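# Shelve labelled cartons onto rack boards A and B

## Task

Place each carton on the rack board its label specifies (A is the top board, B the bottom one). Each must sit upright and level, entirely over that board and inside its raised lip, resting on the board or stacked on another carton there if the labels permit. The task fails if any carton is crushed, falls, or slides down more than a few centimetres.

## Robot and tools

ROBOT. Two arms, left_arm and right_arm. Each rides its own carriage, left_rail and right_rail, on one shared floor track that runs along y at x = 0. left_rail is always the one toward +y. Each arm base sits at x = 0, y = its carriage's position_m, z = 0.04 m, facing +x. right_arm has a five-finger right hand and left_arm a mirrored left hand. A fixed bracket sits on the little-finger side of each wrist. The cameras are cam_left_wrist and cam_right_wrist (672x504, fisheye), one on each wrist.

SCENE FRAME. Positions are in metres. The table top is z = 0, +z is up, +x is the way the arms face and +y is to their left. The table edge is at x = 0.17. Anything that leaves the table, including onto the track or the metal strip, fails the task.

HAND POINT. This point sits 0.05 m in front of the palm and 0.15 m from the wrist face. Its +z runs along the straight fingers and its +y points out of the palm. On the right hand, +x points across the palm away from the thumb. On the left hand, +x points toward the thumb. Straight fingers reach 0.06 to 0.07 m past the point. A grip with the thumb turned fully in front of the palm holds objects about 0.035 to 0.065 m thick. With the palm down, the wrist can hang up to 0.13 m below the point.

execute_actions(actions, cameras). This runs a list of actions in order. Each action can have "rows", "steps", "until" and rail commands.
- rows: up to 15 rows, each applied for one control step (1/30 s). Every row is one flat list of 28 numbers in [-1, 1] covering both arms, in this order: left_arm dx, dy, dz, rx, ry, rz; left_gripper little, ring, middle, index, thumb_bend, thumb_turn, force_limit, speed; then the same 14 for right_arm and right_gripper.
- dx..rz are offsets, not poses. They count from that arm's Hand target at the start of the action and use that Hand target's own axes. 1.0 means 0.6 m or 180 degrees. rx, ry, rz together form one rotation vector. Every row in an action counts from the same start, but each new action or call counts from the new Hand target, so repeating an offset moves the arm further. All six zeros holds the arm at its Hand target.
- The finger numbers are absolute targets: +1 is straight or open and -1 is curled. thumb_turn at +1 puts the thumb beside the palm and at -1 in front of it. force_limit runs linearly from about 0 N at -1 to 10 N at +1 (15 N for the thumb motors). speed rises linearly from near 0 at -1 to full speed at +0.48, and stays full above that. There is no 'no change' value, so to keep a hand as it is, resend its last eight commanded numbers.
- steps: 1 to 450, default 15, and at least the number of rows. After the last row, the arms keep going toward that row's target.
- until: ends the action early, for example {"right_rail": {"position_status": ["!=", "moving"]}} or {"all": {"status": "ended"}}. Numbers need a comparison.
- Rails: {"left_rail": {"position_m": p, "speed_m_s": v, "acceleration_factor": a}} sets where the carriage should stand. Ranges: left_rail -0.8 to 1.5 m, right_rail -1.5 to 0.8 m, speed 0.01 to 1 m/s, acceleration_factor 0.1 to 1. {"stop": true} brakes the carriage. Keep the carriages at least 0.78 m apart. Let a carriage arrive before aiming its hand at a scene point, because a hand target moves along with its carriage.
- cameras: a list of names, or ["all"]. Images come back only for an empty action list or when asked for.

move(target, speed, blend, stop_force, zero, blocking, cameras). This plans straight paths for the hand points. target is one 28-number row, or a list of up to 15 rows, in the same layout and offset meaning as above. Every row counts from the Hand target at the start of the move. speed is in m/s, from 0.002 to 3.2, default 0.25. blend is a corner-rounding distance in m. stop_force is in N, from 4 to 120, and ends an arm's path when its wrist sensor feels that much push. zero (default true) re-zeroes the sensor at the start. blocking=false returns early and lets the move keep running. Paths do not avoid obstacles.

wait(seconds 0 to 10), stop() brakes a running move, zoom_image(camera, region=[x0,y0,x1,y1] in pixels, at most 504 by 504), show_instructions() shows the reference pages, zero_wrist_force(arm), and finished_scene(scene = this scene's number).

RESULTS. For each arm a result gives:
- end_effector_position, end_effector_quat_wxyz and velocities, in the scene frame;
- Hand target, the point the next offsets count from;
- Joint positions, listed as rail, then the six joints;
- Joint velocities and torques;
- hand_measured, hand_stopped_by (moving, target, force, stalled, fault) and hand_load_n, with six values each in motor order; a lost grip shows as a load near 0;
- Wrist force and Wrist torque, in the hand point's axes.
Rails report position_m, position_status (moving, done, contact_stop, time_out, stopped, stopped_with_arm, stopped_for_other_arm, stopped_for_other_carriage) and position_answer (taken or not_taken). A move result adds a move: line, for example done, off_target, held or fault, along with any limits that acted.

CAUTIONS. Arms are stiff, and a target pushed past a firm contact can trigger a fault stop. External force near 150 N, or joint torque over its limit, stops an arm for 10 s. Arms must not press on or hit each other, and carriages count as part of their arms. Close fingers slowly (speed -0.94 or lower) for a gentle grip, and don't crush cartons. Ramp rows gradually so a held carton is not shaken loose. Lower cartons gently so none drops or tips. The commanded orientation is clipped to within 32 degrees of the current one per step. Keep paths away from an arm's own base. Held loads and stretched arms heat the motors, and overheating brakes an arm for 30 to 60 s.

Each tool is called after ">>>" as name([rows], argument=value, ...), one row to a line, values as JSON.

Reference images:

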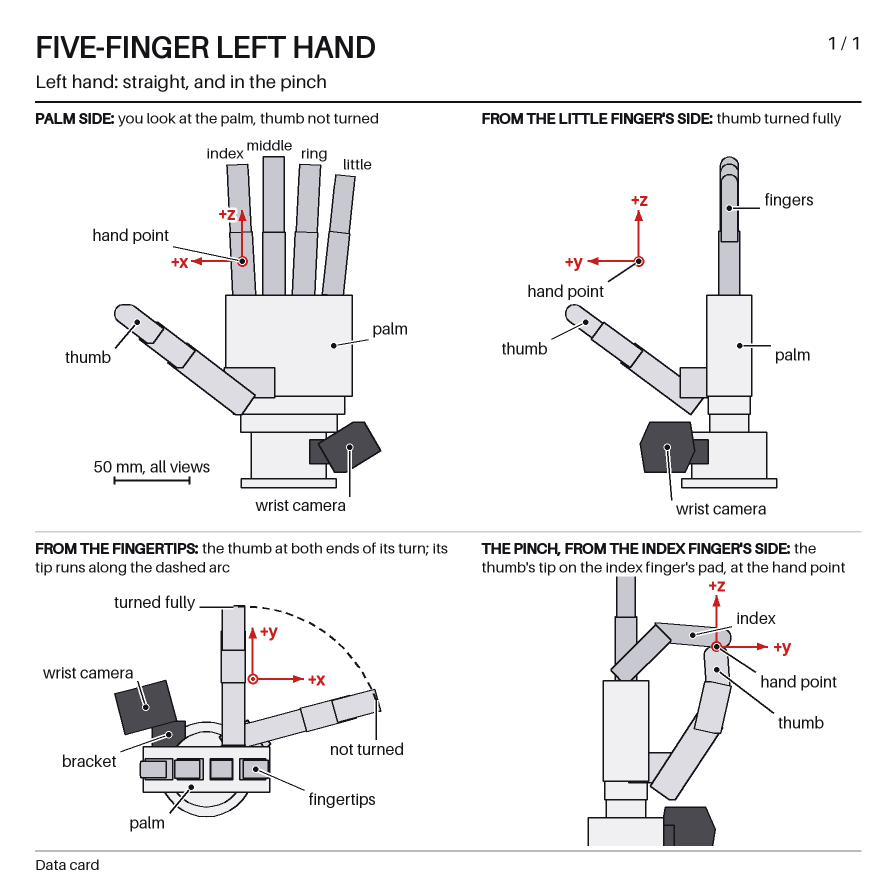

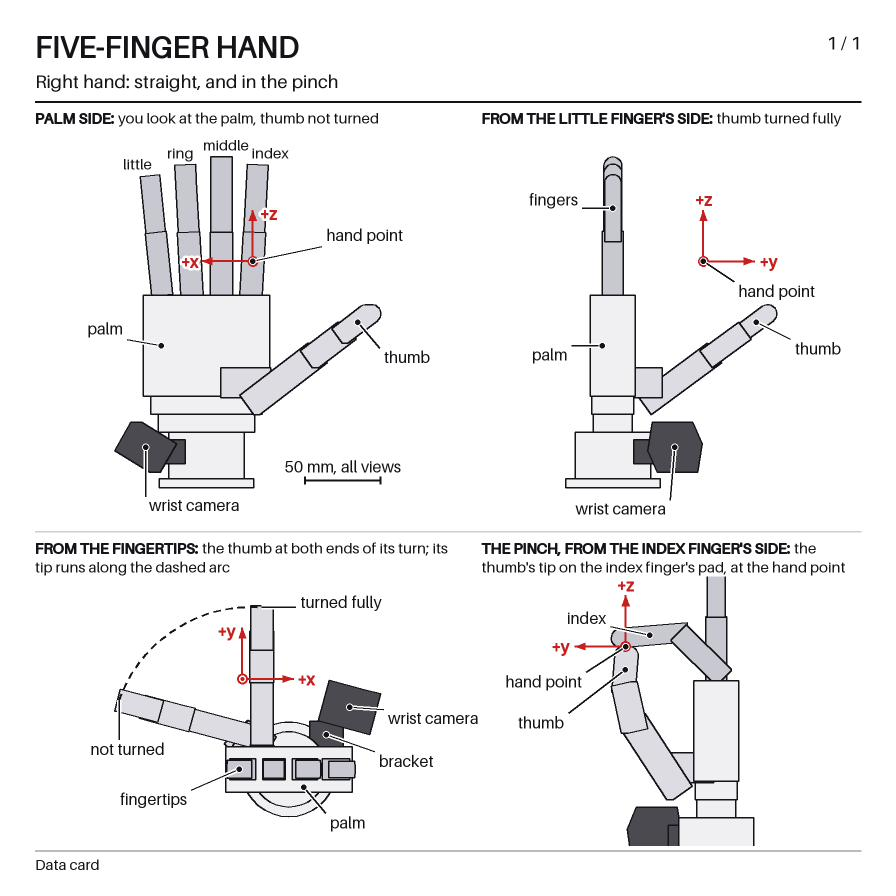

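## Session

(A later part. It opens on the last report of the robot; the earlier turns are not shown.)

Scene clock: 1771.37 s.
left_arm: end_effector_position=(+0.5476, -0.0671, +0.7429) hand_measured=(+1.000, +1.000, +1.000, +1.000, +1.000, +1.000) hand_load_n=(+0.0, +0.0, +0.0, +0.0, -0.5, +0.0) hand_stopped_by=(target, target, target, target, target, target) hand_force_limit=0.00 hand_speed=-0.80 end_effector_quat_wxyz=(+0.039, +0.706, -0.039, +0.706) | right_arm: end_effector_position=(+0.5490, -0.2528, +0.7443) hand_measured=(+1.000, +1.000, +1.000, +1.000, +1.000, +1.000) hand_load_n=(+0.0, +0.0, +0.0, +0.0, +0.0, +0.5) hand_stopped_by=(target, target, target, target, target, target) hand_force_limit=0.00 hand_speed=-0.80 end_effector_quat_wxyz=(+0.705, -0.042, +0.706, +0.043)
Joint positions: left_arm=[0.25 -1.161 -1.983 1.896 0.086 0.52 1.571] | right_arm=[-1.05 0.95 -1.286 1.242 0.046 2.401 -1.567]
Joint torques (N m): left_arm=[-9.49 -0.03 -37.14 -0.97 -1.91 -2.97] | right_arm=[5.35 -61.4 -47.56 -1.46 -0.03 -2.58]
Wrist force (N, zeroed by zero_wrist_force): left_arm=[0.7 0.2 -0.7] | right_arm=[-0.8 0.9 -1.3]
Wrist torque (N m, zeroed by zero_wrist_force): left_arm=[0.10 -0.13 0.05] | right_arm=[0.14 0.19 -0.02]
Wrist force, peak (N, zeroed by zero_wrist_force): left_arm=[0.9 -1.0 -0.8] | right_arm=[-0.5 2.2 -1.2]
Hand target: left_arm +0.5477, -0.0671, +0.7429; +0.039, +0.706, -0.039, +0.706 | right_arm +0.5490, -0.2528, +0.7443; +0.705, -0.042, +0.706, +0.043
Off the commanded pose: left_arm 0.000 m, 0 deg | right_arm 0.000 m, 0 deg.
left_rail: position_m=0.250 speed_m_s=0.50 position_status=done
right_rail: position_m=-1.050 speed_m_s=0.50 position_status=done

>>> move([
  [0, 0.47657, -0.09444, 0, 0, 0, 1, 1, 1, 1, 1, 1, 0, -0.8, 0, -0.5567, -0.21576, 0, 0, 0, 1, 1, 1, 1, 1, 1, 0, -0.8],
  [-0.638, 0.47657, -0.09444, 0, 0, 0, 1, 1, 1, 1, 1, 1, 0, -0.8, 0.638, -0.5567, -0.21576, 0, 0, 0, 1, 1, 1, 1, 1, 1, 0, -0.8],
], speed=0.25, blend=[0.05, 0], cameras=["all"])

Scene clock: 1788.13 s.
left_arm: end_effector_position=(+0.4600, -0.3454, +0.3604) hand_measured=(+1.000, +1.000, +1.000, +1.000, +1.000, +1.000) hand_load_n=(+0.0, +0.0, +0.0, +0.0, +0.0, -0.5) hand_stopped_by=(target, target, target, target, target, target) hand_force_limit=0.00 hand_speed=-0.80 end_effector_quat_wxyz=(+0.039, +0.706, -0.039, +0.706) | right_arm: end_effector_position=(+0.4596, -0.5992, +0.3610) hand_measured=(+1.000, +1.000, +1.000, +1.000, +1.000, +1.000) hand_load_n=(+0.0, +0.0, +0.0, +0.0, +0.0, -0.5) hand_stopped_by=(target, target, target, target, target, target) hand_force_limit=0.00 hand_speed=-0.80 end_effector_quat_wxyz=(+0.705, -0.042, +0.706, +0.043)
Joint positions: left_arm=[0.25 -1.518 -1.428 2.15 -0.72 0.163 1.568] | right_arm=[-1.05 0.623 -1.657 2.386 -0.728 2.075 -1.568]
Joint torques (N m): left_arm=[20.62 -57.25 -24.28 -3.83 3.76 3.18] | right_arm=[15.11 -13.72 -26.01 -4.43 2.47 -2.11]
Wrist force (N, zeroed by zero_wrist_force): left_arm=[0.4 0.0 -0.4] | right_arm=[-0.9 1.4 -1.6]
Wrist torque (N m, zeroed by zero_wrist_force): left_arm=[0.06 -0.07 -0.05] | right_arm=[0.25 0.12 0.07]
Wrist force, peak (N, zeroed by zero_wrist_force): left_arm=[2.0 0.0 -0.6] | right_arm=[-0.8 2.6 -0.9]
Hand target: left_arm +0.4600, -0.3454, +0.3604; +0.039, +0.706, -0.039, +0.706 | right_arm +0.4596, -0.5992, +0.3610; +0.705, -0.042, +0.706, +0.043
Off the commanded pose: left_arm 0.000 m, 0 deg | right_arm 0.000 m, 0 deg.
left_rail: position_m=0.250 speed_m_s=0.50 position_status=done
right_rail: position_m=-1.050 speed_m_s=0.50 position_status=done
move: done
camera_calibration:
cam_left_wrist: T_world_to_cam=[[0.115937, 0.96971, 0.214989, 0.20574], [-0.51885, -0.125443, 0.845611, -0.105791], [0.846967, -0.209585, 0.488591, -0.522914], [0, 0, 0, 1]] pos_world=[0.364148, -0.322374, 0.300718]
cam_right_wrist: T_world_to_cam=[[-0.0966231, 0.973959, -0.205106, 0.706782], [-0.495264, 0.131701, 0.858702, -0.0010521], [0.863353, 0.184552, 0.469641, -0.338341], [0, 0, 0, 1]] pos_world=[0.359878, -0.625797, 0.304767]

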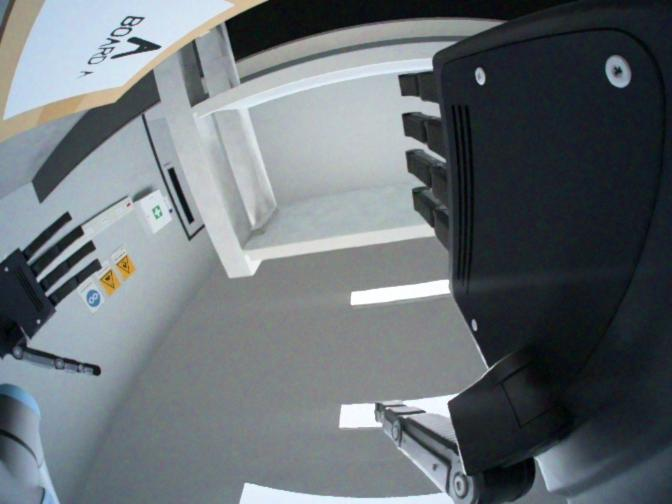

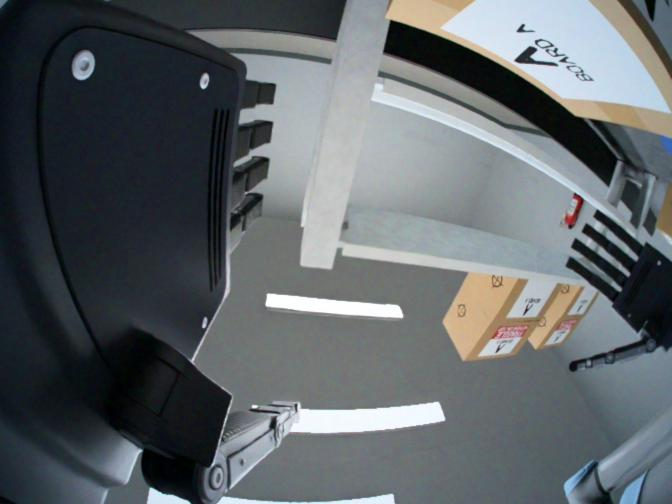

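>>> zoom_image(camera="cam_left_wrist", region=[0, 0, 260, 200])

>>> zoom_image(camera="cam_right_wrist", region=[372, 0, 672, 200])

Scaled by 1.938 from the camera's 672x504 image, which has a finer 960x720 frame.

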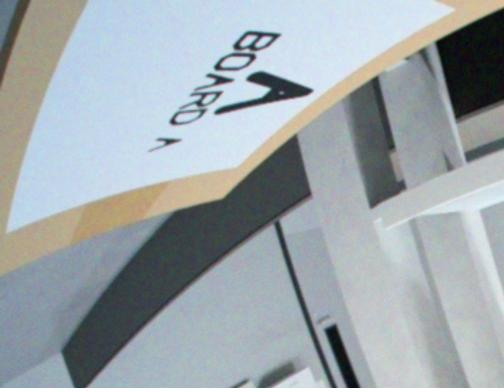

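Scaled by 1.680 from the camera's 672x504 image, which has a finer 960x720 frame.

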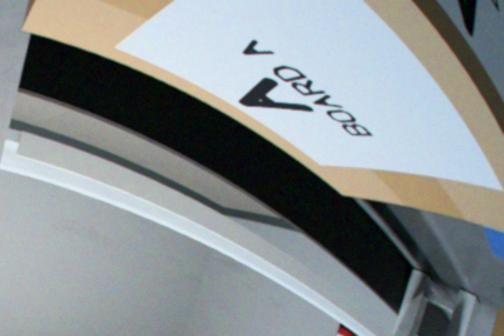

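>>> move([
  [0, -0.0055, 0.0044, 0.0294, 0, 0, 1, 1, 1, 1, 1, 1, 0, -0.8, 0, 0.0078, 0.0429, -0.0233, 0, 0, 1, 1, 1, 1, 1, 1, 0, -0.8],
  [-0.3217, -0.0055, 0.0044, 0.0294, 0, 0, 1, 1, 1, 1, 1, 1, 0, -0.8, 0.3233, 0.0078, 0.0429, -0.0233, 0, 0, 1, 1, 1, 1, 1, 1, 0, -0.8],
], speed=0.15, cameras=["all"])

Scene clock: 1835.17 s.
left_arm: end_effector_position=(+0.4630, -0.3426, +0.1674) hand_measured=(+1.000, +1.000, +1.000, +1.000, +1.000, +1.000) hand_load_n=(+0.0, +0.0, +0.0, +0.0, +0.0, +0.0) hand_stopped_by=(target, target, target, target, target, target) hand_force_limit=0.00 hand_speed=-0.80 end_effector_quat_wxyz=(+0.007, +0.708, -0.006, +0.706) | right_arm: end_effector_position=(+0.4843, -0.5912, +0.1670) hand_measured=(+1.000, +1.000, +1.000, +1.000, +1.000, +1.000) hand_load_n=(+0.0, +0.0, +0.0, +0.0, +0.0, +0.0) hand_stopped_by=(target, target, target, target, target, target) hand_force_limit=0.00 hand_speed=-0.80 end_effector_quat_wxyz=(+0.703, -0.067, +0.704, +0.069)
Joint positions: left_arm=[0.25 -1.528 -1.095 2.191 -1.044 0.061 1.518] | right_arm=[-1.05 0.553 -1.234 2.485 -1.25 1.931 -1.568]
Joint torques (N m): left_arm=[20.07 -69.59 -11.04 -3.2 3.46 3.27] | right_arm=[14.25 -31.53 -21.98 -4.33 2.55 -2.96]
Wrist force (N, zeroed by zero_wrist_force): left_arm=[0.2 0.5 -1.1] | right_arm=[-0.9 1.2 -1.1]
Wrist torque (N m, zeroed by zero_wrist_force): left_arm=[0.18 0.00 -0.09] | right_arm=[0.17 0.17 0.02]
Wrist force, peak (N, zeroed by zero_wrist_force): left_arm=[1.0 0.5 -1.2] | right_arm=[-0.9 1.5 -2.1]
Hand target: left_arm +0.4631, -0.3426, +0.1673; +0.007, +0.707, -0.006, +0.707 | right_arm +0.4843, -0.5912, +0.1670; +0.703, -0.067, +0.704, +0.069
Off the commanded pose: left_arm 0.000 m, 0 deg | right_arm 0.000 m, 0 deg.
left_rail: position_m=0.250 speed_m_s=0.50 position_status=done
right_rail: position_m=-1.050 speed_m_s=0.50 position_status=done
move: done
camera_calibration:
cam_left_wrist: T_world_to_cam=[[0.0263208, 0.976275, 0.214927, 0.287919], [-0.502603, -0.172927, 0.847046, 0.035385], [0.864117, -0.130318, 0.486127, -0.410955], [0, 0, 0, 1]] pos_world=[0.365319, -0.328524, 0.107922]
cam_right_wrist: T_world_to_cam=[[-0.167581, 0.964307, -0.205007, 0.690202], [-0.503608, 0.0950341, 0.858689, 0.15911], [0.847523, 0.247143, 0.469707, -0.225241], [0, 0, 0, 1]] pos_world=[0.386691, -0.625021, 0.110667]

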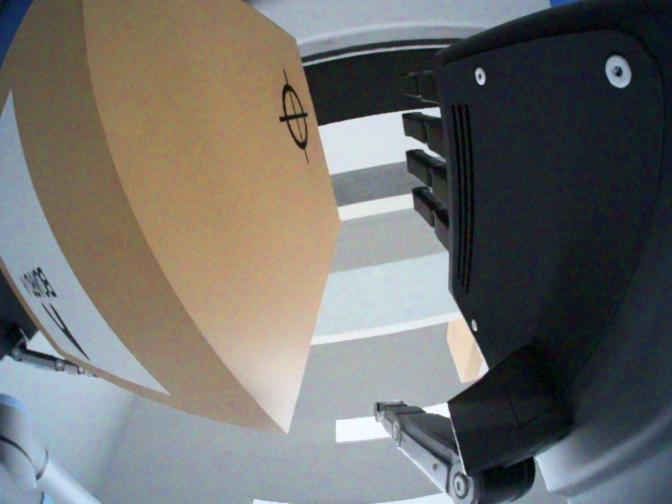

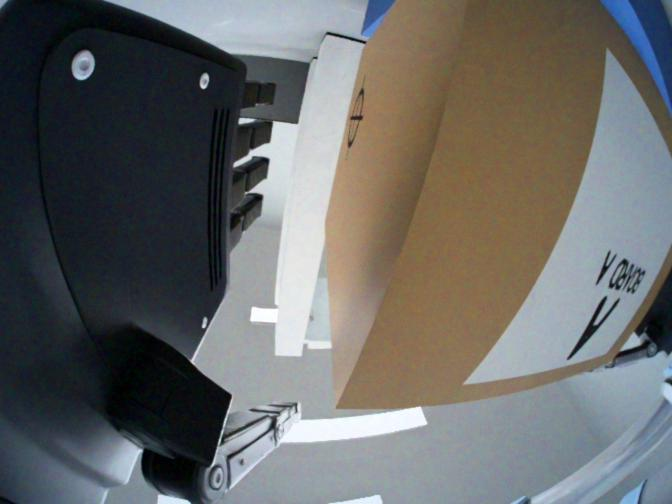

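>>> move(target=[-0.0020, 0.0825, -0.0015, 0.0047, 0, 0, 1, 1, 1, 1, 1, 1, 0, -0.8, 0.0017, 0.0573, 0.0032, -0.0098, 0, 0, 1, 1, 1, 1, 1, 1, 0, -0.8], speed=0.05, cameras=["all"])

>>> zero_wrist_force(arm="left_arm")

>>> zero_wrist_force(arm="right_arm")

Scene clock: 1860.77 s.
left_arm: end_effector_position=(+0.4613, -0.3921, +0.1662) hand_measured=(+1.000, +1.000, +1.000, +1.000, +1.000, +1.000) hand_load_n=(+0.0, +0.0, +0.0, +0.0, +0.0, +0.0) hand_stopped_by=(target, target, target, target, target, target) hand_force_limit=0.00 hand_speed=-0.80 end_effector_quat_wxyz=(+0.002, +0.707, -0.001, +0.707) | right_arm: end_effector_position=(+0.4796, -0.5571, +0.1661) hand_measured=(+1.000, +1.000, +1.000, +1.000, +1.000, +1.000) hand_load_n=(+0.0, +0.0, +0.0, +0.0, +0.0, +0.0) hand_stopped_by=(target, target, target, target, target, target) hand_force_limit=0.00 hand_speed=-0.80 end_effector_quat_wxyz=(+0.702, -0.078, +0.703, +0.079)
Joint positions: left_arm=[0.25 -1.536 -1.05 2.103 -1.052 0.038 1.568] | right_arm=[-1.05 0.611 -1.212 2.443 -1.23 1.958 -1.568]
Joint torques (N m): left_arm=[-20.94 -63.96 -12.87 -3.35 -3.59 3.17] | right_arm=[18.42 -35.97 -25.94 0.08 2.62 1.18]
Wrist force (N, zeroed by zero_wrist_force): left_arm=[0.3 0.0 -0.6] | right_arm=[-1.2 0.8 -1.5]
Wrist torque (N m, zeroed by zero_wrist_force): left_arm=[0.08 -0.01 -0.05] | right_arm=[0.12 0.22 0.05]
Wrist force, peak (N, zeroed by zero_wrist_force): left_arm=[1.6 -1.3 -2.2] | right_arm=[-1.4 0.8 -1.5]
Hand target: left_arm +0.4613, -0.3921, +0.1662; +0.002, +0.707, -0.001, +0.707 | right_arm +0.4796, -0.5571, +0.1661; +0.702, -0.078, +0.703, +0.079
Off the commanded pose: left_arm 0.000 m, 0 deg | right_arm 0.000 m, 0 deg.
left_rail: position_m=0.250 speed_m_s=0.50 position_status=done
right_rail: position_m=-1.050 speed_m_s=0.50 position_status=done
move: done
camera_calibration:
cam_left_wrist: T_world_to_cam=[[0.0115103, 0.976557, 0.214949, 0.343491], [-0.502684, -0.180174, 0.845486, 0.024418], [0.864394, -0.117783, 0.488826, -0.410976], [0, 0, 0, 1]] pos_world=[0.363566, -0.379445, 0.106418]
cam_right_wrist: T_world_to_cam=[[-0.19713, 0.958713, -0.204963, 0.66733], [-0.506403, 0.0794401, 0.85863, 0.146957], [0.839461, 0.273055, 0.469835, -0.211074], [0, 0, 0, 1]] pos_world=[0.383159, -0.593817, 0.109767]

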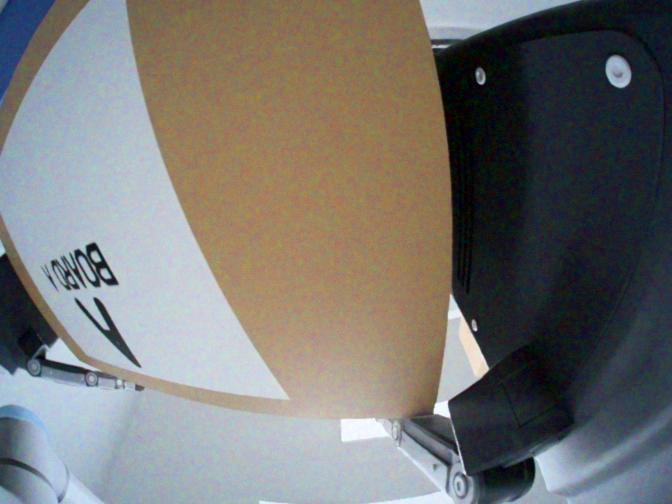

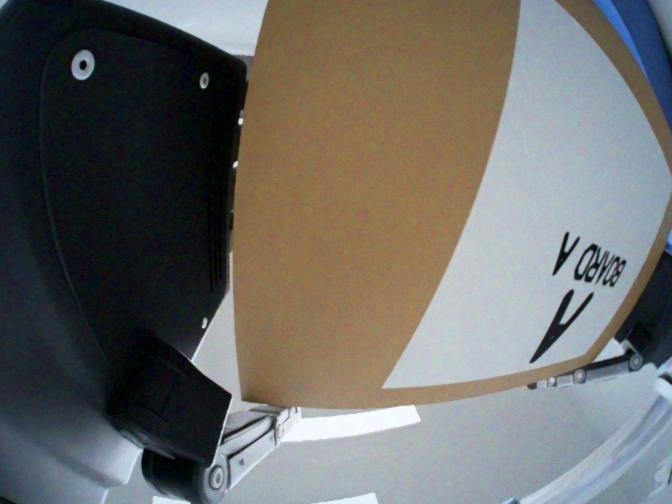

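Wrist force sensor zeroed.

Wrist force sensor zeroed.

>>> move(target=[0, 0.0332, 0.0038, 0, 0, 0, 1, 1, 1, 1, 1, 1, 0, -0.8, 0, 0.0332, 0.0038, 0, 0, 0, 1, 1, 1, 1, 1, 1, 0, -0.8], speed=0.012, stop_force=6)

>>> move(target=[0, 0.015, 0.0017, 0, 0, 0, 1, 1, 1, 1, 1, 1, 0, -0.8, 0, 0.015, 0.0017, 0, 0, 0, 1, 1, 1, 1, 1, 1, 0, -0.8], speed=0.006, stop_force=25)

Scene clock: 1867.50 s.
left_arm: end_effector_position=(+0.4623, -0.4012, +0.1662) hand_measured=(+1.000, +1.000, +1.000, +1.000, +1.000, +1.000) hand_load_n=(+0.0, +0.0, +1.0, +0.0, +0.0, +0.0) hand_stopped_by=(target, target, target, target, target, target) hand_force_limit=0.00 hand_speed=-0.80 end_effector_quat_wxyz=(+0.002, +0.707, -0.001, +0.707) | right_arm: end_effector_position=(+0.4786, -0.5478, +0.1661) hand_measured=(+1.000, +1.000, +1.000, +1.000, +1.000, +1.000) hand_load_n=(+0.0, -0.5, +0.0, +0.0, +0.0, +0.0) hand_stopped_by=(target, target, target, target, target, target) hand_force_limit=0.00 hand_speed=-0.80 end_effector_quat_wxyz=(+0.702, -0.078, +0.703, +0.079)
Joint positions: left_arm=[0.25 -1.535 -1.041 2.087 -1.051 0.039 1.575] | right_arm=[-1.05 0.63 -1.205 2.429 -1.223 1.978 -1.568]
Joint torques (N m): left_arm=[-23.12 -77.06 -15.82 -3.92 1.53 -2.49] | right_arm=[-17.24 -61.78 -8.2 -4.15 -2.06 1.82]
Wrist force (N, zeroed by zero_wrist_force): left_arm=[0.8 -4.6 2.2] | right_arm=[-0.1 -1.9 -0.3]
Wrist torque (N m, zeroed by zero_wrist_force): left_arm=[0.18 0.10 0.16] | right_arm=[0.03 -0.03 -0.07]
Wrist force, peak (N, zeroed by zero_wrist_force): left_arm=[1.6 -13.2 2.3] | right_arm=[-4.7 -15.3 -6.3]
Hand target: left_arm +0.4623, -0.4012, +0.1662; +0.002, +0.707, -0.001, +0.707 (not the last commanded pose) | right_arm +0.4786, -0.5478, +0.1661; +0.702, -0.078, +0.703, +0.079 (not the last commanded pose)
Off the commanded pose: left_arm 0.011 m, 0 deg | right_arm 0.011 m, 0 deg.
left_rail: position_m=0.250 speed_m_s=0.50 position_status=done
right_rail: position_m=-1.050 speed_m_s=0.50 position_status=done
move: contact (left_arm, right_arm)

Scene clock: 1868.87 s.
left_arm: end_effector_position=(+0.4624, -0.4021, +0.1662) hand_measured=(+1.000, +1.000, +1.000, +1.000, +1.000, +1.000) hand_load_n=(+0.0, +0.5, +4.0, +1.0, +0.0, +0.0) hand_stopped_by=(target, target, target, target, target, target) hand_force_limit=0.00 hand_speed=-0.80 end_effector_quat_wxyz=(+0.001, +0.707, -0.001, +0.707) end_effector_velocity=(+0.000, +0.000, +0.000) end_effector_angular_velocity=(-0.001, +0.000, +0.000) | right_arm: end_effector_position=(+0.4785, -0.5472, +0.1661) hand_measured=(+1.000, +1.000, +1.000, +1.000, +1.000, +1.000) hand_load_n=(+0.5, +0.0, +0.0, +0.0, +0.0, +0.0) hand_stopped_by=(target, target, target, target, target, target) hand_force_limit=0.00 hand_speed=-0.80 end_effector_quat_wxyz=(+0.702, -0.078, +0.703, +0.079)
Joint positions: left_arm=[0.25 -1.535 -1.041 2.085 -1.05 0.039 1.576] | right_arm=[-1.05 0.632 -1.204 2.428 -1.222 1.98 -1.568]
Joint velocities: left_arm=[-0.001 0 0 0 0.001 0 -0.002] | right_arm=[within noise]
Joint torques (N m): left_arm=[-7 -75.22 -28.55 -6.27 13.32 -2.47] | right_arm=[-7.12 -58.84 -16.62 -4.3 -7.32 1.45]
Wrist force (N, zeroed by zero_wrist_force): left_arm=[5.3 -27.8 4.3] | right_arm=[-6.6 -22.0 -9.1]
Wrist torque (N m, zeroed by zero_wrist_force): left_arm=[1.50 0.35 0.82] | right_arm=[0.37 0.30 -1.02]
Wrist force, peak (N, zeroed by zero_wrist_force): left_arm=[6.6 -36.1 3.0] | right_arm=[-7.9 -31.5 -14.5]
Hand target: left_arm +0.4624, -0.4021, +0.1662; +0.001, +0.707, -0.001, +0.707 (not the last commanded pose) | right_arm +0.4785, -0.5472, +0.1661; +0.702, -0.078, +0.703, +0.079 (not the last commanded pose)
Off the commanded pose: left_arm 0.008 m, 0 deg | right_arm 0.008 m, 0 deg.
left_rail: position_m=0.250 speed_m_s=0.50 position_status=done
right_rail: position_m=-1.050 speed_m_s=0.50 position_status=done
move: contact (left_arm, right_arm)

>>> move(target=[0, 0.0006, 0, 0, 0, 0, 1, 1, 1, 1, 1, 1, 0, -0.8, 0, 0.0003, 0, -0.0022, 0, 0, 1, 1, 1, 1, 1, 1, 0, -0.8], speed=0.01)

Scene clock: 1874.87 s.
left_arm: end_effector_position=(+0.4624, -0.4025, +0.1662) hand_measured=(+1.000, +1.000, +1.000, +1.000, +1.000, +1.000) hand_load_n=(+0.0, +1.5, +5.0, +2.0, +0.0, +0.0) hand_stopped_by=(target, target, target, target, target, target) hand_force_limit=0.00 hand_speed=-0.80 end_effector_quat_wxyz=(+0.002, +0.707, -0.001, +0.707) | right_arm: end_effector_position=(+0.4784, -0.5470, +0.1661) hand_measured=(+1.000, +1.000, +1.000, +1.000, +1.000, +1.000) hand_load_n=(+0.0, +0.0, +2.5, +0.5, +0.0, +0.0) hand_stopped_by=(target, target, target, target, target, target) hand_force_limit=0.00 hand_speed=-0.80 end_effector_quat_wxyz=(+0.702, -0.080, +0.703, +0.082)
Joint positions: left_arm=[0.25 -1.535 -1.04 2.084 -1.05 0.039 1.576] | right_arm=[-1.05 0.628 -1.205 2.429 -1.223 1.969 -1.568]
Joint torques (N m): left_arm=[-13.35 -50.39 -52.31 -1.77 11.15 3.41] | right_arm=[-1.66 -58.66 -23.7 -4.93 -13.26 0.56]
Wrist force (N, zeroed by zero_wrist_force): left_arm=[6.2 -41.8 -0.4] | right_arm=[-9.5 -35.1 -18.1]
Wrist torque (N m, zeroed by zero_wrist_force): left_arm=[2.54 0.34 1.16] | right_arm=[1.81 0.31 -1.42]
Wrist force, peak (N, zeroed by zero_wrist_force): left_arm=[6.2 -41.8 -0.4] | right_arm=[-9.5 -35.1 -18.1]
Hand target: left_arm +0.4624, -0.4025, +0.1662; +0.001, +0.707, -0.001, +0.707 | right_arm +0.4784, -0.5470, +0.1661; +0.702, -0.080, +0.703, +0.082
Off the commanded pose: left_arm 0.000 m, 0 deg | right_arm 0.000 m, 0 deg.
left_rail: position_m=0.250 speed_m_s=0.50 position_status=done
right_rail: position_m=-1.050 speed_m_s=0.50 position_status=done
move: done

>>> move(target=[0.0167, -0.0003, 0, 0, 0, 0, 1, 1, 1, 1, 1, 1, 0, -0.8, -0.0167, 0, 0, 0, 0, 0, 1, 1, 1, 1, 1, 1, 0, -0.8], speed=0.02, cameras=["all"])

Scene clock: 1881.43 s.
left_arm: end_effector_position=(+0.4624, -0.4023, +0.1761) hand_measured=(+1.000, +1.000, +1.000, +1.000, +1.000, +1.000) hand_load_n=(+0.0, +0.5, +4.5, +1.0, +0.0, +0.0) hand_stopped_by=(target, target, target, target, target, target) hand_force_limit=0.00 hand_speed=-0.80 end_effector_quat_wxyz=(+0.001, +0.707, -0.001, +0.707) | right_arm: end_effector_position=(+0.4785, -0.5470, +0.1761) hand_measured=(+1.000, +1.000, +1.000, +1.000, +1.000, +1.000) hand_load_n=(+0.0, +0.5, +2.5, +0.5, +0.0, +0.0) hand_stopped_by=(target, target, target, target, target, target) hand_force_limit=0.00 hand_speed=-0.80 end_effector_quat_wxyz=(+0.702, -0.080, +0.703, +0.082)
Joint positions: left_arm=[0.25 -1.535 -1.057 2.085 -1.038 0.039 1.581] | right_arm=[-1.05 0.628 -1.228 2.428 -1.198 1.969 -1.568]
Joint torques (N m): left_arm=[-28.15 -80.67 -49.94 -1.18 13.16 -2.73] | right_arm=[-1.31 -69.52 -45.47 -3.87 -11.66 -1.55]
Wrist force (N, zeroed by zero_wrist_force): left_arm=[-7.2 -30.6 0.9] | right_arm=[8.2 -29.2 -8.0]
Wrist torque (N m, zeroed by zero_wrist_force): left_arm=[1.83 -0.55 0.27] | right_arm=[1.36 0.47 -0.27]
Wrist force, peak (N, zeroed by zero_wrist_force): left_arm=[7.1 -42.1 -0.7] | right_arm=[-9.7 -37.4 -18.6]
Hand target: left_arm +0.4624, -0.4024, +0.1762; +0.001, +0.707, -0.001, +0.707 | right_arm +0.4785, -0.5470, +0.1761; +0.702, -0.080, +0.703, +0.082
Off the commanded pose: left_arm 0.000 m, 0 deg | right_arm 0.000 m, 0 deg.
left_rail: position_m=0.250 speed_m_s=0.50 position_status=done
right_rail: position_m=-1.050 speed_m_s=0.50 position_status=done
move: done
camera_calibration:
cam_left_wrist: T_world_to_cam=[[0.0112055, 0.976485, 0.215295, 0.351354], [-0.503066, -0.180571, 0.845174, 0.0147859], [0.864176, -0.117778, 0.489213, -0.417931], [0, 0, 0, 1]] pos_world=[0.364667, -0.389645, 0.116316]
cam_right_wrist: T_world_to_cam=[[-0.20345, 0.957404, -0.204905, 0.661833], [-0.506906, 0.0760491, 0.85864, 0.135461], [0.837648, 0.278558, 0.469842, -0.213618], [0, 0, 0, 1]] pos_world=[0.382252, -0.584438, 0.119667]

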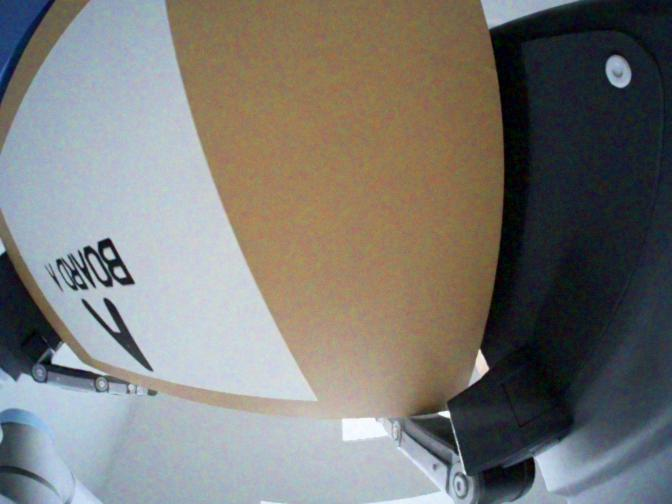

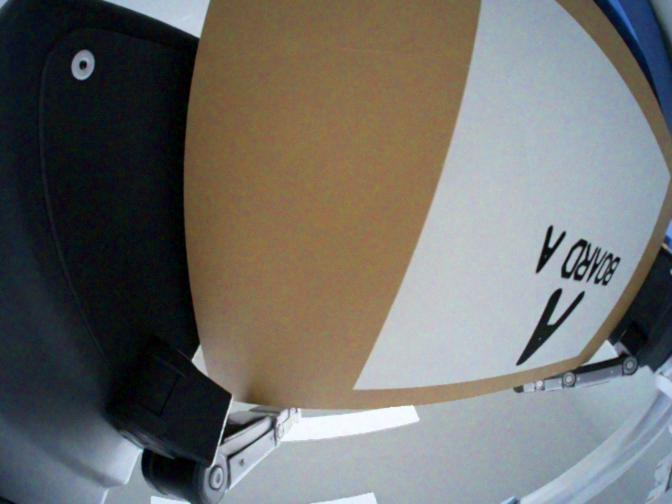

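>>> move(target=[0.2, 0.0004, 0, 0, 0, 0, 1, 1, 1, 1, 1, 1, 0, -0.8, -0.2, 0.0005, 0, 0, 0, 0, 1, 1, 1, 1, 1, 1, 0, -0.8], speed=0.06, cameras=["all"])

Scene clock: 1890.57 s.
left_arm: end_effector_position=(+0.4624, -0.4024, +0.2962) hand_measured=(+1.000, +1.000, +1.000, +1.000, +1.000, +1.000) hand_load_n=(+0.0, +1.0, +4.5, +1.5, +0.0, +0.0) hand_stopped_by=(target, target, target, target, target, target) hand_force_limit=0.00 hand_speed=-0.80 end_effector_quat_wxyz=(+0.001, +0.706, -0.001, +0.708) | right_arm: end_effector_position=(+0.4786, -0.5469, +0.2961) hand_measured=(+1.000, +1.000, +1.000, +1.000, +1.000, +1.000) hand_load_n=(+0.0, +0.0, +3.0, +0.5, +0.0, +0.0) hand_stopped_by=(target, target, target, target, target, target) hand_force_limit=0.00 hand_speed=-0.80 end_effector_quat_wxyz=(+0.702, -0.080, +0.703, +0.082)
Joint positions: left_arm=[0.25 -1.535 -1.24 2.054 -0.869 0.039 1.624] | right_arm=[-1.05 0.628 -1.48 2.374 -0.893 1.969 -1.568]
Joint torques (N m): left_arm=[-32.75 -45.77 -58.93 -1.75 9.93 -2.66] | right_arm=[12.8 -57.16 -58.71 -3.78 -11.36 1.51]
Wrist force (N, zeroed by zero_wrist_force): left_arm=[-8.2 -36.9 1.8] | right_arm=[7.4 -35.0 -10.1]
Wrist torque (N m, zeroed by zero_wrist_force): left_arm=[2.33 -0.63 0.45] | right_arm=[1.61 0.33 -0.28]
Wrist force, peak (N, zeroed by zero_wrist_force): left_arm=[-7.4 -38.2 2.1] | right_arm=[7.4 -36.1 -10.6]
Hand target: left_arm +0.4623, -0.4025, +0.2962; +0.001, +0.707, -0.001, +0.707 | right_arm +0.4786, -0.5469, +0.2961; +0.702, -0.080, +0.703, +0.082
Off the commanded pose: left_arm 0.000 m, 0 deg | right_arm 0.000 m, 0 deg.
left_rail: position_m=0.250 speed_m_s=0.50 position_status=done
right_rail: position_m=-1.050 speed_m_s=0.50 position_status=done
move: done
camera_calibration:
cam_left_wrist: T_world_to_cam=[[0.0107364, 0.976576, 0.214907, 0.326012], [-0.504461, -0.180275, 0.844405, -0.085813], [0.863368, -0.117478, 0.490709, -0.47669], [0, 0, 0, 1]] pos_world=[0.364769, -0.389845, 0.236315]
cam_right_wrist: T_world_to_cam=[[-0.203401, 0.957397, -0.204987, 0.686363], [-0.506925, 0.076141, 0.858621, 0.0324473], [0.837648, 0.278558, 0.469841, -0.270157], [0, 0, 0, 1]] pos_world=[0.382352, -0.584338, 0.239767]

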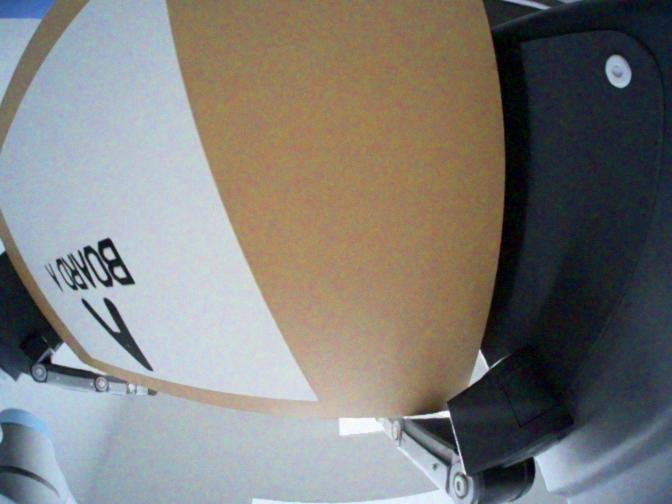

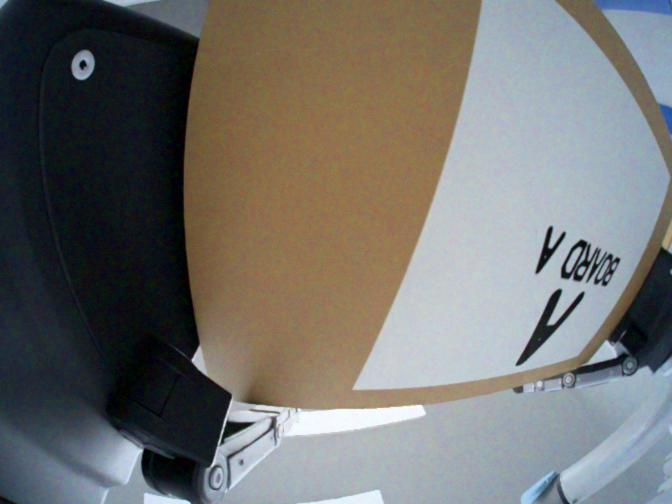

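>>> move(target=[0.3, 0, 0, 0, 0, 0, 1, 1, 1, 1, 1, 1, 0, -0.8, -0.3, 0.0003, 0, 0, 0, 0, 1, 1, 1, 1, 1, 1, 0, -0.8], speed=0.08)

>>> move(target=[0.3067, 0, 0, 0, 0, 0, 1, 1, 1, 1, 1, 1, 0, -0.8, -0.3067, 0.0003, 0, 0, 0, 0, 1, 1, 1, 1, 1, 1, 0, -0.8], speed=0.08, cameras=["all"])

Scene clock: 1911.70 s.
left_arm: end_effector_position=(+0.4623, -0.4022, +0.4762) hand_measured=(+1.000, +1.000, +1.000, +1.000, +1.000, +1.000) hand_load_n=(+0.0, +1.0, +4.5, +1.0, +0.0, +0.0) hand_stopped_by=(target, target, target, target, target, target) hand_force_limit=0.00 hand_speed=-0.80 end_effector_quat_wxyz=(+0.001, +0.706, -0.001, +0.709) | right_arm: end_effector_position=(+0.4788, -0.5471, +0.4761) hand_measured=(+1.000, +1.000, +1.000, +1.000, +1.000, +1.000) hand_load_n=(+0.0, +0.0, +2.5, +0.0, +0.0, +0.0) hand_stopped_by=(target, target, target, target, target, target) hand_force_limit=0.00 hand_speed=-0.80 end_effector_quat_wxyz=(+0.702, -0.080, +0.703, +0.082)
Joint positions: left_arm=[0.25 -1.535 -1.442 1.925 -0.592 0.038 1.68] | right_arm=[-1.05 0.627 -1.727 2.2 -0.472 1.968 -1.568]
Joint torques (N m): left_arm=[-40.94 -33.02 -62.81 -1.8 12.66 -2.77] | right_arm=[-2.35 -40.62 -65.67 -3.7 -11.2 1.7]
Wrist force (N, zeroed by zero_wrist_force): left_arm=[-9.2 -33.4 2.3] | right_arm=[6.7 -31.3 -9.5]
Wrist torque (N m, zeroed by zero_wrist_force): left_arm=[1.98 -0.71 0.44] | right_arm=[1.34 0.20 -0.18]
Wrist force, peak (N, zeroed by zero_wrist_force): left_arm=[-7.9 -38.3 1.9] | right_arm=[7.9 -36.4 -10.8]
Hand target: left_arm +0.4623, -0.4023, +0.4762; +0.001, +0.707, -0.001, +0.707 | right_arm +0.4788, -0.5471, +0.4761; +0.702, -0.080, +0.703, +0.082
Off the commanded pose: left_arm 0.000 m, 0 deg | right_arm 0.000 m, 0 deg.
left_rail: position_m=0.250 speed_m_s=0.50 position_status=done
right_rail: position_m=-1.050 speed_m_s=0.50 position_status=done
move: done

Scene clock: 1914.87 s.
left_arm: end_effector_position=(+0.4622, -0.4021, +0.6602) hand_measured=(+1.000, +1.000, +1.000, +1.000, +1.000, +1.000) hand_load_n=(+0.0, +1.0, +4.5, +1.0, +0.0, +0.0) hand_stopped_by=(target, target, target, target, target, target) hand_force_limit=0.00 hand_speed=-0.80 end_effector_quat_wxyz=(+0.001, +0.705, +0.000, +0.709) | right_arm: end_effector_position=(+0.4791, -0.5472, +0.6601) hand_measured=(+1.000, +1.000, +1.000, +1.000, +1.000, +1.000) hand_load_n=(+0.0, +0.0, +1.5, +0.0, +0.0, +0.0) hand_stopped_by=(target, target, target, target, target, target) hand_force_limit=0.00 hand_speed=-0.80 end_effector_quat_wxyz=(+0.702, -0.080, +0.703, +0.082)
Joint positions: left_arm=[0.25 -1.535 -1.545 1.698 -0.299 0.038 1.716] | right_arm=[-1.05 0.627 -1.826 1.938 -0.111 1.967 -1.568]
Joint torques (N m): left_arm=[-39.61 -24 -61.79 -1.83 14.55 -2.8] | right_arm=[4.91 -29.76 -68.23 -3.4 -7.75 1.75]
Wrist force (N, zeroed by zero_wrist_force): left_arm=[-8.9 -32.8 3.6] | right_arm=[7.0 -30.4 -10.2]
Wrist torque (N m, zeroed by zero_wrist_force): left_arm=[1.80 -0.69 0.38] | right_arm=[0.97 0.19 -0.11]
Wrist force, peak (N, zeroed by zero_wrist_force): left_arm=[-9.9 -34.5 2.5] | right_arm=[7.6 -32.3 -9.5]
Hand target: left_arm +0.4623, -0.4021, +0.6602; +0.001, +0.707, -0.001, +0.707 | right_arm +0.4791, -0.5472, +0.6601; +0.702, -0.080, +0.703, +0.082
Off the commanded pose: left_arm 0.000 m, 0 deg | right_arm 0.000 m, 0 deg.
left_rail: position_m=0.250 speed_m_s=0.50 position_status=done
right_rail: position_m=-1.050 speed_m_s=0.50 position_status=done
move: done
camera_calibration:
cam_left_wrist: T_world_to_cam=[[0.0091158, 0.976548, 0.215107, 0.248019], [-0.507165, -0.18088, 0.842654, -0.391061], [0.861801, -0.116776, 0.493622, -0.656031], [0, 0, 0, 1]] pos_world=[0.364775, -0.389547, 0.600009]
cam_right_wrist: T_world_to_cam=[[-0.20345, 0.957404, -0.204905, 0.761341], [-0.506906, 0.0760491, 0.85864, -0.279887], [0.837648, 0.278558, 0.469842, -0.441515], [0, 0, 0, 1]] pos_world=[0.382852, -0.584638, 0.603767]

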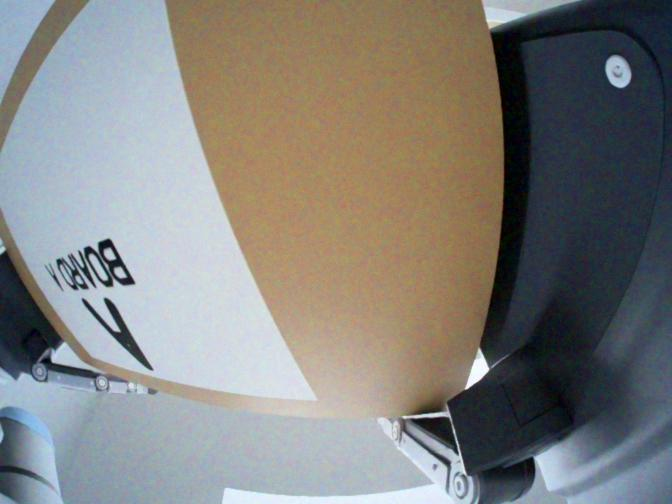

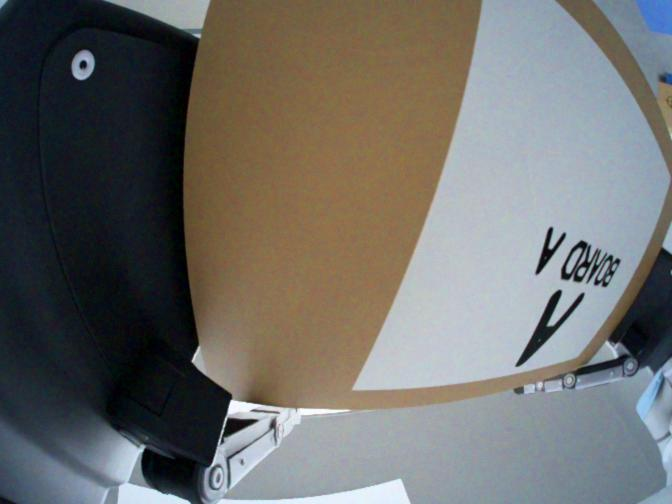

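>>> move(target=[0, -0.0642, 0.1713, -0.0118, 0, 0, 1, 1, 1, 1, 1, 1, 0, -0.8, 0, 0.0249, 0.1726, 0.0112, 0, 0, 1, 1, 1, 1, 1, 1, 0, -0.8], speed=0.05)

Scene clock: 1928.83 s.
left_arm: end_effector_position=(+0.5651, -0.3639, +0.6602) hand_measured=(+1.000, +1.000, +1.000, +1.000, +1.000, +1.000) hand_load_n=(+0.0, +1.5, +5.5, +1.5, +0.0, +0.0) hand_stopped_by=(target, target, target, target, target, target) hand_force_limit=0.00 hand_speed=-0.80 end_effector_quat_wxyz=(+0.015, +0.707, -0.014, +0.707) | right_arm: end_effector_position=(+0.5764, -0.5091, +0.6600) hand_measured=(+1.000, +1.000, +1.000, +1.000, +1.000, +1.000) hand_load_n=(+0.0, +0.5, +2.5, +0.5, +0.0, -0.5) hand_stopped_by=(target, target, target, target, target, target) hand_force_limit=0.00 hand_speed=-0.80 end_effector_quat_wxyz=(+0.703, -0.068, +0.704, +0.069)
Joint positions: left_arm=[0.25 -1.35 -1.521 1.668 -0.148 0.261 1.571] | right_arm=[-1.05 0.594 -1.66 1.804 -0.142 1.97 -1.568]
Joint torques (N m): left_arm=[-11.76 -21.68 -63.31 -3.29 19.54 -2.45] | right_arm=[8.36 -20.81 -69.69 -9.13 -9.06 -1.32]
Wrist force (N, zeroed by zero_wrist_force): left_arm=[-8.9 -44.2 3.4] | right_arm=[7.6 -41.3 -12.3]
Wrist torque (N m, zeroed by zero_wrist_force): left_arm=[2.30 -0.38 0.66] | right_arm=[1.45 0.44 -0.28]
Wrist force, peak (N, zeroed by zero_wrist_force): left_arm=[-8.9 -44.2 3.4] | right_arm=[7.6 -41.3 -12.3]
Hand target: left_arm +0.5652, -0.3639, +0.6602; +0.015, +0.707, -0.014, +0.707 | right_arm +0.5765, -0.5090, +0.6600; +0.703, -0.068, +0.704, +0.069
Off the commanded pose: left_arm 0.000 m, 0 deg | right_arm 0.000 m, 0 deg.
left_rail: position_m=0.250 speed_m_s=0.50 position_status=done
right_rail: position_m=-1.050 speed_m_s=0.50 position_status=done
move: done

>>> move(target=[0, -0.0713, 0.16857, -0.0118, 0, 0, 1, 1, 1, 1, 1, 1, 0, -0.8, 0, 0.0307, 0.17153, 0.0118, 0, 0, 1, 1, 1, 1, 1, 1, 0, -0.8], speed=0.05)

Scene clock: 1937.60 s.
left_arm: end_effector_position=(+0.6678, -0.3253, +0.6602) hand_measured=(+1.000, +1.000, +1.000, +1.000, +1.000, +1.000) hand_load_n=(+0.0, +1.0, +4.5, +1.0, +0.0, -0.5) hand_stopped_by=(target, target, target, target, target, target) hand_force_limit=0.00 hand_speed=-0.80 end_effector_quat_wxyz=(+0.028, +0.706, -0.027, +0.707) | right_arm: end_effector_position=(+0.6738, -0.4711, +0.6599) hand_measured=(+1.000, +1.000, +1.000, +1.000, +1.000, +1.000) hand_load_n=(+0.0, +0.0, +2.5, +0.5, +0.0, +0.0) hand_stopped_by=(target, target, target, target, target, target) hand_force_limit=0.00 hand_speed=-0.80 end_effector_quat_wxyz=(+0.704, -0.055, +0.705, +0.056)
Joint positions: left_arm=[0.25 -1.159 -1.489 1.633 -0.145 0.489 1.57] | right_arm=[-1.05 0.573 -1.496 1.641 -0.143 1.986 -1.568]
Joint torques (N m): left_arm=[-10.29 -29.07 -62.18 -2.87 16.64 -2.84] | right_arm=[4.74 -36.97 -71.44 -4.22 -7.49 -0.62]
Wrist force (N, zeroed by zero_wrist_force): left_arm=[-8.7 -36.0 2.2] | right_arm=[7.3 -34.1 -9.7]
Wrist torque (N m, zeroed by zero_wrist_force): left_arm=[2.11 -0.43 0.49] | right_arm=[1.31 0.54 -0.17]
Wrist force, peak (N, zeroed by zero_wrist_force): left_arm=[-8.4 -45.8 3.1] | right_arm=[7.2 -42.9 -13.8]
Hand target: left_arm +0.6679, -0.3252, +0.6602; +0.028, +0.706, -0.027, +0.707 | right_arm +0.6739, -0.4710, +0.6599; +0.704, -0.055, +0.705, +0.056
Off the commanded pose: left_arm 0.000 m, 0 deg | right_arm 0.000 m, 0 deg.
left_rail: position_m=0.250 speed_m_s=0.50 position_status=done
right_rail: position_m=-1.050 speed_m_s=0.50 position_status=done
move: done

>>> move(target=[0, -0.0767, 0.16587, -0.0118, 0, 0, 1, 1, 1, 1, 1, 1, 0, -0.8, 0, 0.0372, 0.17024, 0.0118, 0, 0, 1, 1, 1, 1, 1, 1, 0, -0.8], speed=0.05, cameras=["all"])

Scene clock: 1946.67 s.
left_arm: end_effector_position=(+0.7706, -0.2871, +0.6602) hand_measured=(+1.000, +1.000, +1.000, +1.000, +1.000, +1.000) hand_load_n=(+0.0, +1.0, +5.0, +1.0, +0.0, -0.5) hand_stopped_by=(target, target, target, target, target, target) hand_force_limit=0.00 hand_speed=-0.80 end_effector_quat_wxyz=(+0.041, +0.706, -0.040, +0.706) | right_arm: end_effector_position=(+0.7712, -0.4330, +0.6599) hand_measured=(+1.000, +1.000, +1.000, +1.000, +1.000, +1.000) hand_load_n=(+0.0, +0.0, +2.5, +0.5, +0.0, -0.5) hand_stopped_by=(target, target, target, target, target, target) hand_force_limit=0.00 hand_speed=-0.80 end_effector_quat_wxyz=(+0.705, -0.042, +0.706, +0.043)
Joint positions: left_arm=[0.25 -0.977 -1.422 1.559 -0.137 0.709 1.57] | right_arm=[-1.05 0.557 -1.331 1.447 -0.115 2.008 -1.568]
Joint torques (N m): left_arm=[-13.35 -38.44 -62.67 -3.24 16.08 -2.69] | right_arm=[5.71 -51.54 -67.98 -3.78 -7.04 -0.16]
Wrist force (N, zeroed by zero_wrist_force): left_arm=[-8.8 -35.5 2.5] | right_arm=[7.3 -34.1 -9.6]
Wrist torque (N m, zeroed by zero_wrist_force): left_arm=[2.10 -0.45 0.47] | right_arm=[1.23 0.54 -0.16]
Wrist force, peak (N, zeroed by zero_wrist_force): left_arm=[-8.4 -37.4 1.9] | right_arm=[7.4 -35.4 -10.7]
Hand target: left_arm +0.7707, -0.2870, +0.6602; +0.041, +0.706, -0.040, +0.706 | right_arm +0.7713, -0.4330, +0.6599; +0.705, -0.042, +0.706, +0.043
Off the commanded pose: left_arm 0.000 m, 0 deg | right_arm 0.000 m, 0 deg.
left_rail: position_m=0.250 speed_m_s=0.50 position_status=done
right_rail: position_m=-1.050 speed_m_s=0.50 position_status=done
move: done
camera_calibration:
cam_left_wrist: T_world_to_cam=[[0.11952, 0.969281, 0.214965, 0.0458309], [-0.519894, -0.123357, 0.845277, -0.189147], [0.845828, -0.212786, 0.48918, -0.920698], [0, 0, 0, 1]] pos_world=[0.674938, -0.263667, 0.600417]
cam_right_wrist: T_world_to_cam=[[-0.0978493, 0.973832, -0.205126, 0.637279], [-0.49542, 0.131097, 0.858704, -0.125344], [0.863125, 0.185647, 0.469628, -0.777659], [0, 0, 0, 1]] pos_world=[0.671476, -0.4598, 0.603567]

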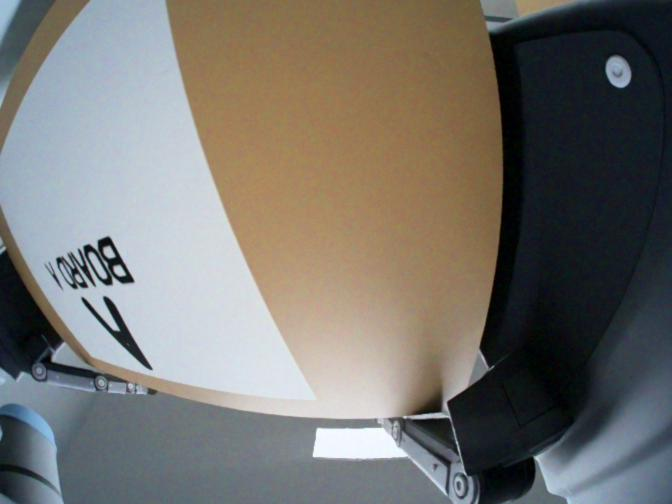

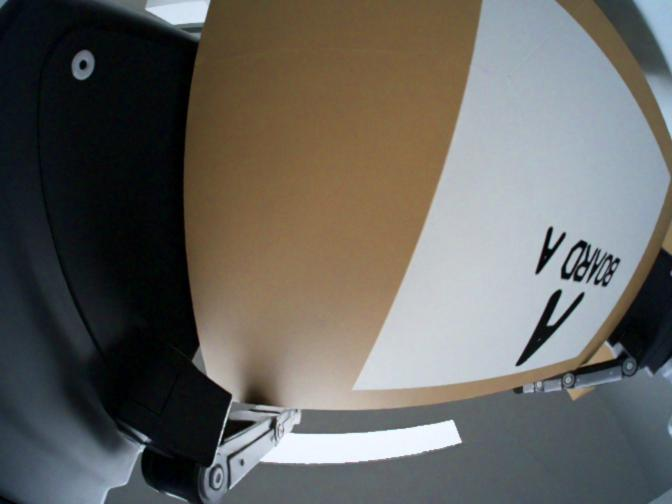

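>>> move(target=[-0.05, 0, 0, 0, 0, 0, 1, 1, 1, 1, 1, 1, 0, -0.8, 0.05, 0, 0, 0, 0, 0, 1, 1, 1, 1, 1, 1, 0, -0.8], speed=0.04)

>>> move(target=[-0.07, 0, 0, 0, 0, 0, 1, 1, 1, 1, 1, 1, 0, -0.8, 0.07, 0, 0, 0, 0, 0, 1, 1, 1, 1, 1, 1, 0, -0.8], speed=0.015, stop_force=7, cameras=["all"])

Scene clock: 1955.00 s.
left_arm: end_effector_position=(+0.7707, -0.2871, +0.6303) hand_measured=(+1.000, +1.000, +1.000, +1.000, +1.000, +1.000) hand_load_n=(+0.0, +1.5, +4.5, +1.0, +0.0, +0.0) hand_stopped_by=(target, target, target, target, target, target) hand_force_limit=0.00 hand_speed=-0.80 end_effector_quat_wxyz=(+0.041, +0.706, -0.040, +0.706) | right_arm: end_effector_position=(+0.7713, -0.4329, +0.6300) hand_measured=(+1.000, +1.000, +1.000, +1.000, +1.000, +1.000) hand_load_n=(+0.0, +0.0, +2.5, +0.0, +0.0, +0.0) hand_stopped_by=(target, target, target, target, target, target) hand_force_limit=0.00 hand_speed=-0.80 end_effector_quat_wxyz=(+0.705, -0.042, +0.706, +0.043)
Joint positions: left_arm=[0.25 -0.976 -1.414 1.602 -0.188 0.709 1.57] | right_arm=[-1.05 0.558 -1.323 1.491 -0.166 2.008 -1.568]
Joint torques (N m): left_arm=[-22.07 -39.61 -46 -9.08 14.37 1.75] | right_arm=[36.88 -53.15 -49.72 -8.99 -7.21 0.17]
Wrist force (N, zeroed by zero_wrist_force): left_arm=[-8.9 -35.2 2.5] | right_arm=[7.1 -33.8 -9.4]
Wrist torque (N m, zeroed by zero_wrist_force): left_arm=[2.07 -0.42 0.43] | right_arm=[1.25 0.50 -0.16]
Wrist force, peak (N, zeroed by zero_wrist_force): left_arm=[-8.7 -36.5 2.6] | right_arm=[7.4 -35.2 -10.0]
Hand target: left_arm +0.7707, -0.2871, +0.6302; +0.041, +0.706, -0.040, +0.706 | right_arm +0.7712, -0.4329, +0.6299; +0.705, -0.042, +0.706, +0.043
Off the commanded pose: left_arm 0.000 m, 0 deg | right_arm 0.000 m, 0 deg.
left_rail: position_m=0.250 speed_m_s=0.50 position_status=done
right_rail: position_m=-1.050 speed_m_s=0.50 position_status=done
move: done

Scene clock: 1958.27 s.
left_arm: end_effector_position=(+0.7707, -0.2871, +0.6020) hand_measured=(+1.000, +1.000, +1.000, +1.000, +1.000, +1.000) hand_load_n=(+0.0, +1.5, +5.0, +1.5, +0.0, +0.0) hand_stopped_by=(target, target, target, target, target, target) hand_force_limit=0.00 hand_speed=-0.80 end_effector_quat_wxyz=(+0.041, +0.706, -0.040, +0.706) | right_arm: end_effector_position=(+0.7712, -0.4329, +0.6021) hand_measured=(+1.000, +1.000, +1.000, +1.000, +1.000, +1.000) hand_load_n=(+0.0, +0.5, +2.5, +0.0, +0.0, +0.0) hand_stopped_by=(target, target, target, target, target, target) hand_force_limit=0.00 hand_speed=-0.80 end_effector_quat_wxyz=(+0.705, -0.042, +0.706, +0.043)
Joint positions: left_arm=[0.25 -0.976 -1.405 1.641 -0.237 0.709 1.57] | right_arm=[-1.05 0.558 -1.315 1.53 -0.214 2.008 -1.568]
Joint torques (N m): left_arm=[-44.63 -61.49 -59.41 -2.57 11.95 2.82] | right_arm=[30.21 -69.8 -62.76 -2.75 -10.61 -1.4]
Wrist force (N, zeroed by zero_wrist_force): left_arm=[-3.7 -38.1 3.6] | right_arm=[1.7 -36.4 -8.8]
Wrist torque (N m, zeroed by zero_wrist_force): left_arm=[2.21 -0.06 0.76] | right_arm=[1.27 -0.20 -0.90]
Wrist force, peak (N, zeroed by zero_wrist_force): left_arm=[5.1 -40.1 -0.9] | right_arm=[-6.1 -36.1 -13.6]
Hand target: left_arm +0.7708, -0.2871, +0.6020; +0.041, +0.706, -0.040, +0.706 (not the last commanded pose) | right_arm +0.7712, -0.4329, +0.6021; +0.705, -0.042, +0.706, +0.043 (not the last commanded pose)
Off the commanded pose: left_arm 0.014 m, 0 deg | right_arm 0.014 m, 0 deg.
left_rail: position_m=0.250 speed_m_s=0.50 position_status=done
right_rail: position_m=-1.050 speed_m_s=0.50 position_status=done
move: contact (left_arm, right_arm)
camera_calibration:
cam_left_wrist: T_world_to_cam=[[0.119544, 0.969278, 0.214966, 0.058291], [-0.519822, -0.123363, 0.845321, -0.140059], [0.845869, -0.212796, 0.489104, -0.892351], [0, 0, 0, 1]] pos_world=[0.675038, -0.263667, 0.542317]
cam_right_wrist: T_world_to_cam=[[-0.0977894, 0.973861, -0.205018, 0.625142], [-0.495519, 0.131008, 0.85866, -0.0756876], [0.863075, 0.185558, 0.469756, -0.750629], [0, 0, 0, 1]] pos_world=[0.671476, -0.4596, 0.545767]

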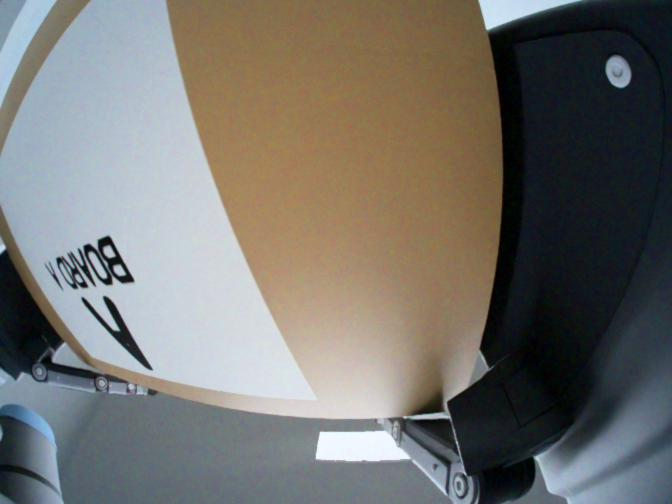

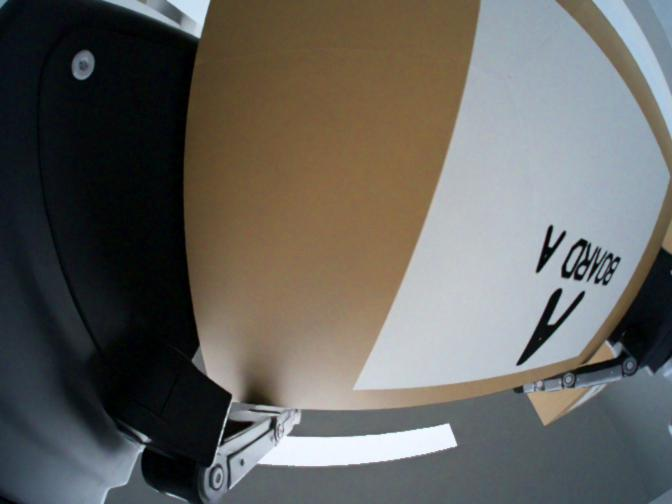

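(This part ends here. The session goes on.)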